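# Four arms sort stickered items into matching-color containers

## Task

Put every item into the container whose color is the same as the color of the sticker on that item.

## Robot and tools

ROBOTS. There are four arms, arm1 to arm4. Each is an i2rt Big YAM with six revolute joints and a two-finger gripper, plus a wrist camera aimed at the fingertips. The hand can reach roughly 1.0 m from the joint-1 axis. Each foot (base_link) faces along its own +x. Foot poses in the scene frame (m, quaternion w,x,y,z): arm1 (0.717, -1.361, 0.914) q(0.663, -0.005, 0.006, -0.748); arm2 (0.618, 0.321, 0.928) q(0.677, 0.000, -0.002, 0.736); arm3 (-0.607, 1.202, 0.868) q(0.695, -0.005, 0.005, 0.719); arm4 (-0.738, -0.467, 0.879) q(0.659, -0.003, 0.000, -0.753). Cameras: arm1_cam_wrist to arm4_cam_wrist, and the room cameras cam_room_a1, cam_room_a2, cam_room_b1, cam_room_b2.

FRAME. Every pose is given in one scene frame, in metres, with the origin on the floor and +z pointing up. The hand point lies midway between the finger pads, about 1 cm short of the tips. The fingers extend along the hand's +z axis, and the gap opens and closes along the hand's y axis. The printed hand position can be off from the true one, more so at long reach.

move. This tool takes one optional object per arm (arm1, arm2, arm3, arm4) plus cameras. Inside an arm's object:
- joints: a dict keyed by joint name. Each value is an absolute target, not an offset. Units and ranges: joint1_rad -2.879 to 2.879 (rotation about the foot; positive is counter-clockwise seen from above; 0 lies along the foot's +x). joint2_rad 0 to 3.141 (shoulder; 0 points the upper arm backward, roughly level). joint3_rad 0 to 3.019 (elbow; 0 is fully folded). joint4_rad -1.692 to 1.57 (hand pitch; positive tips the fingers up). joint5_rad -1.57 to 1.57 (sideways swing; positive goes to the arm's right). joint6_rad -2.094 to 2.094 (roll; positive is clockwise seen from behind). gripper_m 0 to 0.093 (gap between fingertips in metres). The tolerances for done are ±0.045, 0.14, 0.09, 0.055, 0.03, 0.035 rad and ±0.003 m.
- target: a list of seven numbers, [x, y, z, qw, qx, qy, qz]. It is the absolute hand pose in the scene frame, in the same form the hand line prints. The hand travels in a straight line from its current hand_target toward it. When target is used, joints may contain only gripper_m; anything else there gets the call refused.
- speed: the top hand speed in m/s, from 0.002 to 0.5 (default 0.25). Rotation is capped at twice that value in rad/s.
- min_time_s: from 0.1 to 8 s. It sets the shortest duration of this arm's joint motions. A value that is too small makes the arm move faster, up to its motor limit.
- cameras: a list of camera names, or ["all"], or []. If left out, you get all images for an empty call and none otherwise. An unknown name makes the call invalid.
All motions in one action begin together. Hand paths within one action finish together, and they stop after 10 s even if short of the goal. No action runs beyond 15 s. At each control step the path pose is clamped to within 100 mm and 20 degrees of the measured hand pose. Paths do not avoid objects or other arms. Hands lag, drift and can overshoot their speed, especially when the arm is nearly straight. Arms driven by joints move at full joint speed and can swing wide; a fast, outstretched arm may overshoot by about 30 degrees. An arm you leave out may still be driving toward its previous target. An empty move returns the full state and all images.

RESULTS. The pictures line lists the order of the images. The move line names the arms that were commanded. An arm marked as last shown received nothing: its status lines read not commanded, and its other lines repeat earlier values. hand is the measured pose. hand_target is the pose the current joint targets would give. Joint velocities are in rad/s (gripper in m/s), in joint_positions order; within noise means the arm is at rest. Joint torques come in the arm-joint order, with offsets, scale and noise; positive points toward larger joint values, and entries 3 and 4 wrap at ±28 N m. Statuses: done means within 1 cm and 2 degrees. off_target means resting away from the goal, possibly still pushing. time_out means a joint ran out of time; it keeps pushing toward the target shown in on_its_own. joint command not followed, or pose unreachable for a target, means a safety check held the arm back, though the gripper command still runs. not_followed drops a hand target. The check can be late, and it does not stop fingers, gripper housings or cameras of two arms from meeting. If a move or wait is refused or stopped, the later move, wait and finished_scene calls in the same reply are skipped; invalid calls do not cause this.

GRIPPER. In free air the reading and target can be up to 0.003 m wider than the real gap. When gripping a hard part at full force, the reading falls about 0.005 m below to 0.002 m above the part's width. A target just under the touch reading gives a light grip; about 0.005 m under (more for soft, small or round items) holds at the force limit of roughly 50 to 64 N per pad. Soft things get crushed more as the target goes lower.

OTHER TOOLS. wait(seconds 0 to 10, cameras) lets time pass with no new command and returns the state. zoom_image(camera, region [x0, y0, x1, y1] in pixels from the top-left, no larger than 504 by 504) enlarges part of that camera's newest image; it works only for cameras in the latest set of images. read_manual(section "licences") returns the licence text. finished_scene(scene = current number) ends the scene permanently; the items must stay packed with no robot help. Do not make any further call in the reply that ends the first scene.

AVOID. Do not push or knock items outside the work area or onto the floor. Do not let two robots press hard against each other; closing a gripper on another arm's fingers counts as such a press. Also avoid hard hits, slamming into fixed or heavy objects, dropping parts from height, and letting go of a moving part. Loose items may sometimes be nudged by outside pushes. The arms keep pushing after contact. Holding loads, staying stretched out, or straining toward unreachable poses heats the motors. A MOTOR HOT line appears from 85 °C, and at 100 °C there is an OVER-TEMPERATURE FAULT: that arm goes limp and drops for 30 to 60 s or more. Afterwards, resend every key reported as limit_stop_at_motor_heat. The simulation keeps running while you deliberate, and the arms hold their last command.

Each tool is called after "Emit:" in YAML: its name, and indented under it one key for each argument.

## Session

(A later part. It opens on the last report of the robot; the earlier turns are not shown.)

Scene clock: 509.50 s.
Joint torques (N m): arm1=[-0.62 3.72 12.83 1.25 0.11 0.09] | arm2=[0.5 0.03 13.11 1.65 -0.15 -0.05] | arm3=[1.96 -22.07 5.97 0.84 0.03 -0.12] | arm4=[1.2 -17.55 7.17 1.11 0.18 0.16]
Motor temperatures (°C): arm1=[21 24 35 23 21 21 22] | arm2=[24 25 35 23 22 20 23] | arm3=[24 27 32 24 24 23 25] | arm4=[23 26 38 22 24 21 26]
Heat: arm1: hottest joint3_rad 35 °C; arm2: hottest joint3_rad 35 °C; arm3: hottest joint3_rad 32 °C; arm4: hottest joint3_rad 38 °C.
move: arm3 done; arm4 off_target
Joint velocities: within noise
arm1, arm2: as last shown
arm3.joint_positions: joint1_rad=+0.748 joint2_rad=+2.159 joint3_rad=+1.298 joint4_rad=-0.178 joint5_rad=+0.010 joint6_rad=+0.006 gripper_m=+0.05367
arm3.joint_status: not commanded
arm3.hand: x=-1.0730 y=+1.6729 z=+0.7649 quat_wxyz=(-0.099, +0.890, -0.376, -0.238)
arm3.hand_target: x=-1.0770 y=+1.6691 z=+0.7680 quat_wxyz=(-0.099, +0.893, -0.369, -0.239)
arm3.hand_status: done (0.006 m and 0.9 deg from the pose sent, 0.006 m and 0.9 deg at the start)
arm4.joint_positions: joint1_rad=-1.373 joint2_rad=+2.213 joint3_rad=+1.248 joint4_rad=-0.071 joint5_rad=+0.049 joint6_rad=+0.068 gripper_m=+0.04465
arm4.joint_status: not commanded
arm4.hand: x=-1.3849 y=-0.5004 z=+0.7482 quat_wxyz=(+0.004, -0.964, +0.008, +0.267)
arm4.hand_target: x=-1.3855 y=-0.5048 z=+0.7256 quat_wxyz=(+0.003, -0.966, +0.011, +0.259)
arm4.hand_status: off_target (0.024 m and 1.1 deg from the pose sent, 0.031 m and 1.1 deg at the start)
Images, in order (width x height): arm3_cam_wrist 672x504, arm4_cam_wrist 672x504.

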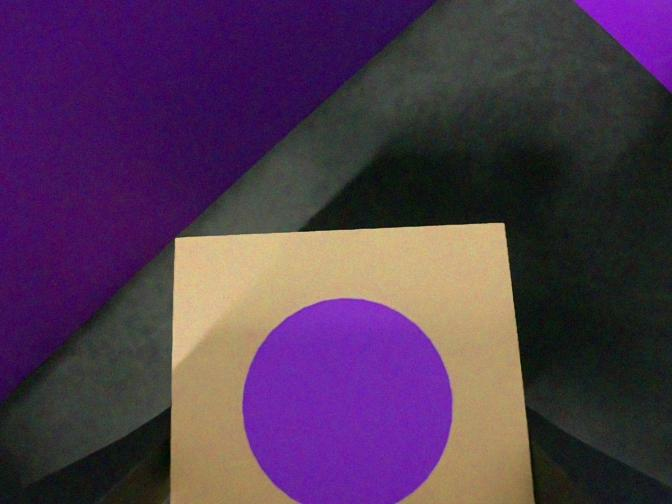

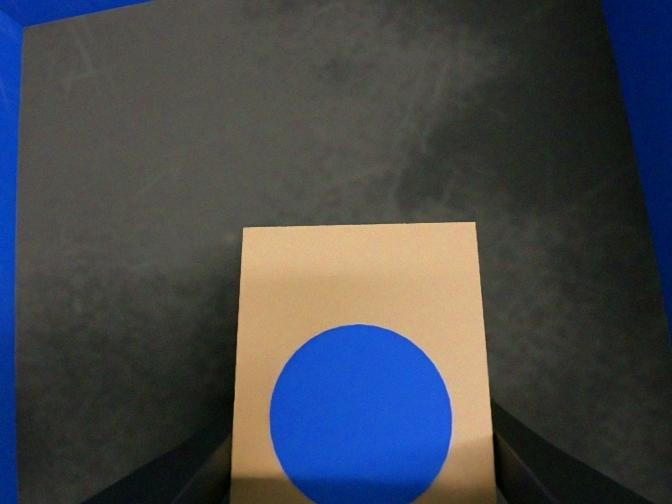

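Emit:
move:
  arm4: {"target":[-1.387,-0.503,0.757,0.003,-0.9658,0.0114,0.2588],"speed":0.06}

Emit:
move:
  arm3: {"joints":{"gripper_m":0.08}}
  arm4: {"joints":{"gripper_m":0.075}}

Emit:
move:
  arm3: {"target":[-1.06,1.655,0.95,0.0988,-0.8928,0.3688,0.2392],"speed":0.15}
  arm4: {"target":[-1.36,-0.503,0.95,0.003,-0.9658,0.0114,0.2588],"speed":0.15}
  cameras: ["arm3_cam_wrist","arm4_cam_wrist"]

Scene clock: 516.10 s.
Joint torques (N m): arm1=[-1.03 3.72 12.7 1.01 0.13 0.07] | arm2=[0.5 -0.03 13.08 1.65 -0.14 -0.05] | arm3=[1.96 -21.95 5.93 0.83 0.03 -0.11] | arm4=[0.91 -21.77 6.61 0.24 0.12 0.15]
Motor temperatures (°C): arm1=[21 24 35 23 21 21 22] | arm2=[24 25 35 23 22 20 23] | arm3=[24 27 31 24 24 23 25] | arm4=[23 26 37 22 24 21 26]
Heat: arm1: hottest joint3_rad 35 °C; arm2: hottest joint3_rad 35 °C; arm3: hottest joint3_rad 31 °C; arm4: hottest joint3_rad 37 °C.
move: arm4 done
Joint velocities: within noise
arm1.joint_positions: joint1_rad=-2.099 joint2_rad=+0.649 joint3_rad=+1.387 joint4_rad=-1.489 joint5_rad=+0.014 joint6_rad=+0.004 gripper_m=+0.07996
arm1.joint_status: not commanded
arm1.hand: x=+0.5477 y=-1.2236 z=+1.4182 quat_wxyz=(+0.131, -0.865, +0.297, +0.383)
arm1.hand_target: x=+0.5511 y=-1.2287 z=+1.4361 quat_wxyz=(+0.134, -0.859, +0.293, +0.397)
arm1.hand_status: not commanded
arm2.joint_positions: joint1_rad=+0.742 joint2_rad=+0.652 joint3_rad=+1.388 joint4_rad=-1.486 joint5_rad=-0.004 joint6_rad=+0.010 gripper_m=+0.08492
arm2.joint_status: not commanded
arm2.hand: x=+0.4503 y=+0.4725 z=+1.4302 quat_wxyz=(-0.143, +0.853, -0.336, -0.373)
arm2.hand_target: x=+0.4556 y=+0.4677 z=+1.4471 quat_wxyz=(-0.150, +0.849, -0.330, -0.385)
arm2.hand_status: not commanded
arm3: as last shown
arm4.joint_positions: joint1_rad=-1.373 joint2_rad=+2.205 joint3_rad=+1.250 joint4_rad=-0.103 joint5_rad=+0.049 joint6_rad=+0.068 gripper_m=+0.04465
arm4.joint_status: not commanded
arm4.hand: x=-1.3808 y=-0.5001 z=+0.7495 quat_wxyz=(+0.005, -0.967, +0.008, +0.256)
arm4.hand_target: x=-1.3870 y=-0.5030 z=+0.7572 quat_wxyz=(+0.003, -0.966, +0.011, +0.259)
arm4.hand_status: done (0.010 m and 0.5 deg from the pose sent, 0.009 m and 1.1 deg at the start)
pictures: none

Scene clock: 516.63 s.
Joint torques (N m): arm1=[-0.32 3.55 12.77 1.21 0.12 0.06] | arm2=[0.62 -0.03 13.11 1.62 -0.15 -0.05] | arm3=[2.08 -21.95 5.96 0.84 0.04 -0.12] | arm4=[1.14 -22.48 6.5 0.44 0.07 0.13]
Motor temperatures (°C): arm1=[21 24 35 23 21 21 22] | arm2=[24 25 35 23 22 20 23] | arm3=[24 27 31 24 24 23 25] | arm4=[23 26 37 22 24 21 26]
Heat: arm1: hottest joint3_rad 35 °C; arm2: hottest joint3_rad 35 °C; arm3: hottest joint3_rad 31 °C; arm4: hottest joint3_rad 37 °C.
move: arm3 done; arm4 done
Joint velocities: within noise
arm1, arm2: as last shown
arm3.joint_positions: joint1_rad=+0.748 joint2_rad=+2.159 joint3_rad=+1.298 joint4_rad=-0.178 joint5_rad=+0.010 joint6_rad=+0.006 gripper_m=+0.07996
arm3.joint_status: all done
arm3.hand: x=-1.0730 y=+1.6729 z=+0.7649 quat_wxyz=(-0.099, +0.890, -0.376, -0.238)
arm3.hand_target: x=-1.0770 y=+1.6691 z=+0.7680 quat_wxyz=(-0.099, +0.893, -0.369, -0.239)
arm3.hand_status: not commanded
arm4.joint_positions: joint1_rad=-1.373 joint2_rad=+2.205 joint3_rad=+1.250 joint4_rad=-0.109 joint5_rad=+0.049 joint6_rad=+0.068 gripper_m=+0.07491
arm4.joint_status: all done
arm4.hand: x=-1.3796 y=-0.5000 z=+0.7488 quat_wxyz=(+0.005, -0.967, +0.008, +0.254)
arm4.hand_target: x=-1.3869 y=-0.5030 z=+0.7571 quat_wxyz=(+0.003, -0.966, +0.011, +0.259)
arm4.hand_status: not commanded
pictures: none

Scene clock: 518.60 s.
Joint torques (N m): arm1=[-0.91 3.78 12.77 1.1 0.16 0.05] | arm2=[0.62 -0.03 13.09 1.65 -0.15 -0.05] | arm3=[1.85 -19.66 10.55 0.58 0.03 -0.11] | arm4=[1.73 -18.96 9.05 0.42 0.19 0.15]
Motor temperatures (°C): arm1=[21 24 35 23 21 21 22] | arm2=[24 25 35 23 22 20 23] | arm3=[24 27 31 24 24 23 25] | arm4=[23 26 37 22 24 21 26]
Heat: arm1: hottest joint3_rad 35 °C; arm2: hottest joint3_rad 35 °C; arm3: hottest joint3_rad 31 °C; arm4: hottest joint3_rad 37 °C.
move: arm3 off_target; arm4 off_target
Joint velocities: within noise
arm1, arm2: as last shown
arm3.joint_positions: joint1_rad=+0.748 joint2_rad=+1.813 joint3_rad=+1.281 joint4_rad=-0.539 joint5_rad=+0.010 joint6_rad=+0.005 gripper_m=+0.07996
arm3.joint_status: not commanded
arm3.hand: x=-1.0474 y=+1.6492 z=+0.9316 quat_wxyz=(-0.093, +0.894, -0.377, -0.224)
arm3.hand_target: x=-1.0595 y=+1.6546 z=+0.9501 quat_wxyz=(-0.099, +0.893, -0.369, -0.239)
arm3.hand_status: off_target (0.023 m and 2.1 deg from the pose sent, 0.186 m and 0.9 deg at the start)
arm4.joint_positions: joint1_rad=-1.373 joint2_rad=+1.805 joint3_rad=+1.234 joint4_rad=-0.491 joint5_rad=+0.049 joint6_rad=+0.069 gripper_m=+0.07491
arm4.joint_status: not commanded
arm4.hand: x=-1.3550 y=-0.4978 z=+0.9423 quat_wxyz=(+0.005, -0.967, +0.008, +0.255)
arm4.hand_target: x=-1.3599 y=-0.5030 z=+0.9500 quat_wxyz=(+0.003, -0.966, +0.011, +0.259)
arm4.hand_status: off_target (0.011 m and 0.6 deg from the pose sent, 0.202 m and 0.8 deg at the start)
Images, in order (width x height): arm3_cam_wrist 672x504, arm4_cam_wrist 672x504.

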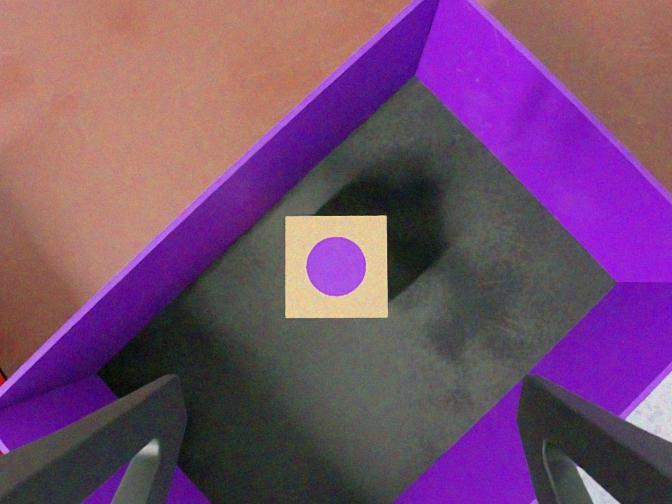

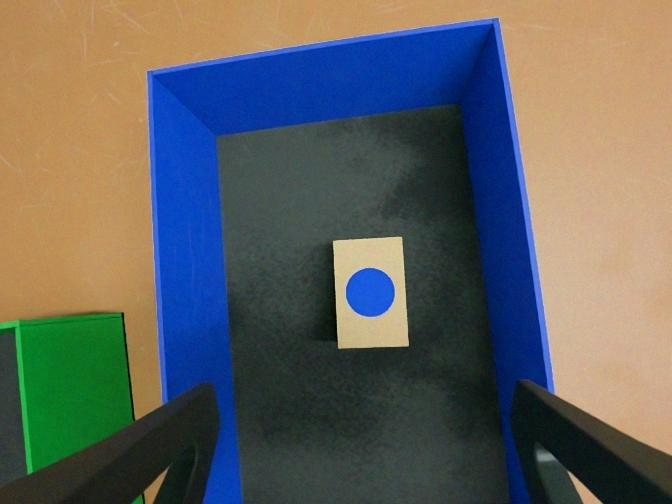

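Emit:
finished_scene:
  scene: 1

The scene is finished: the task was done.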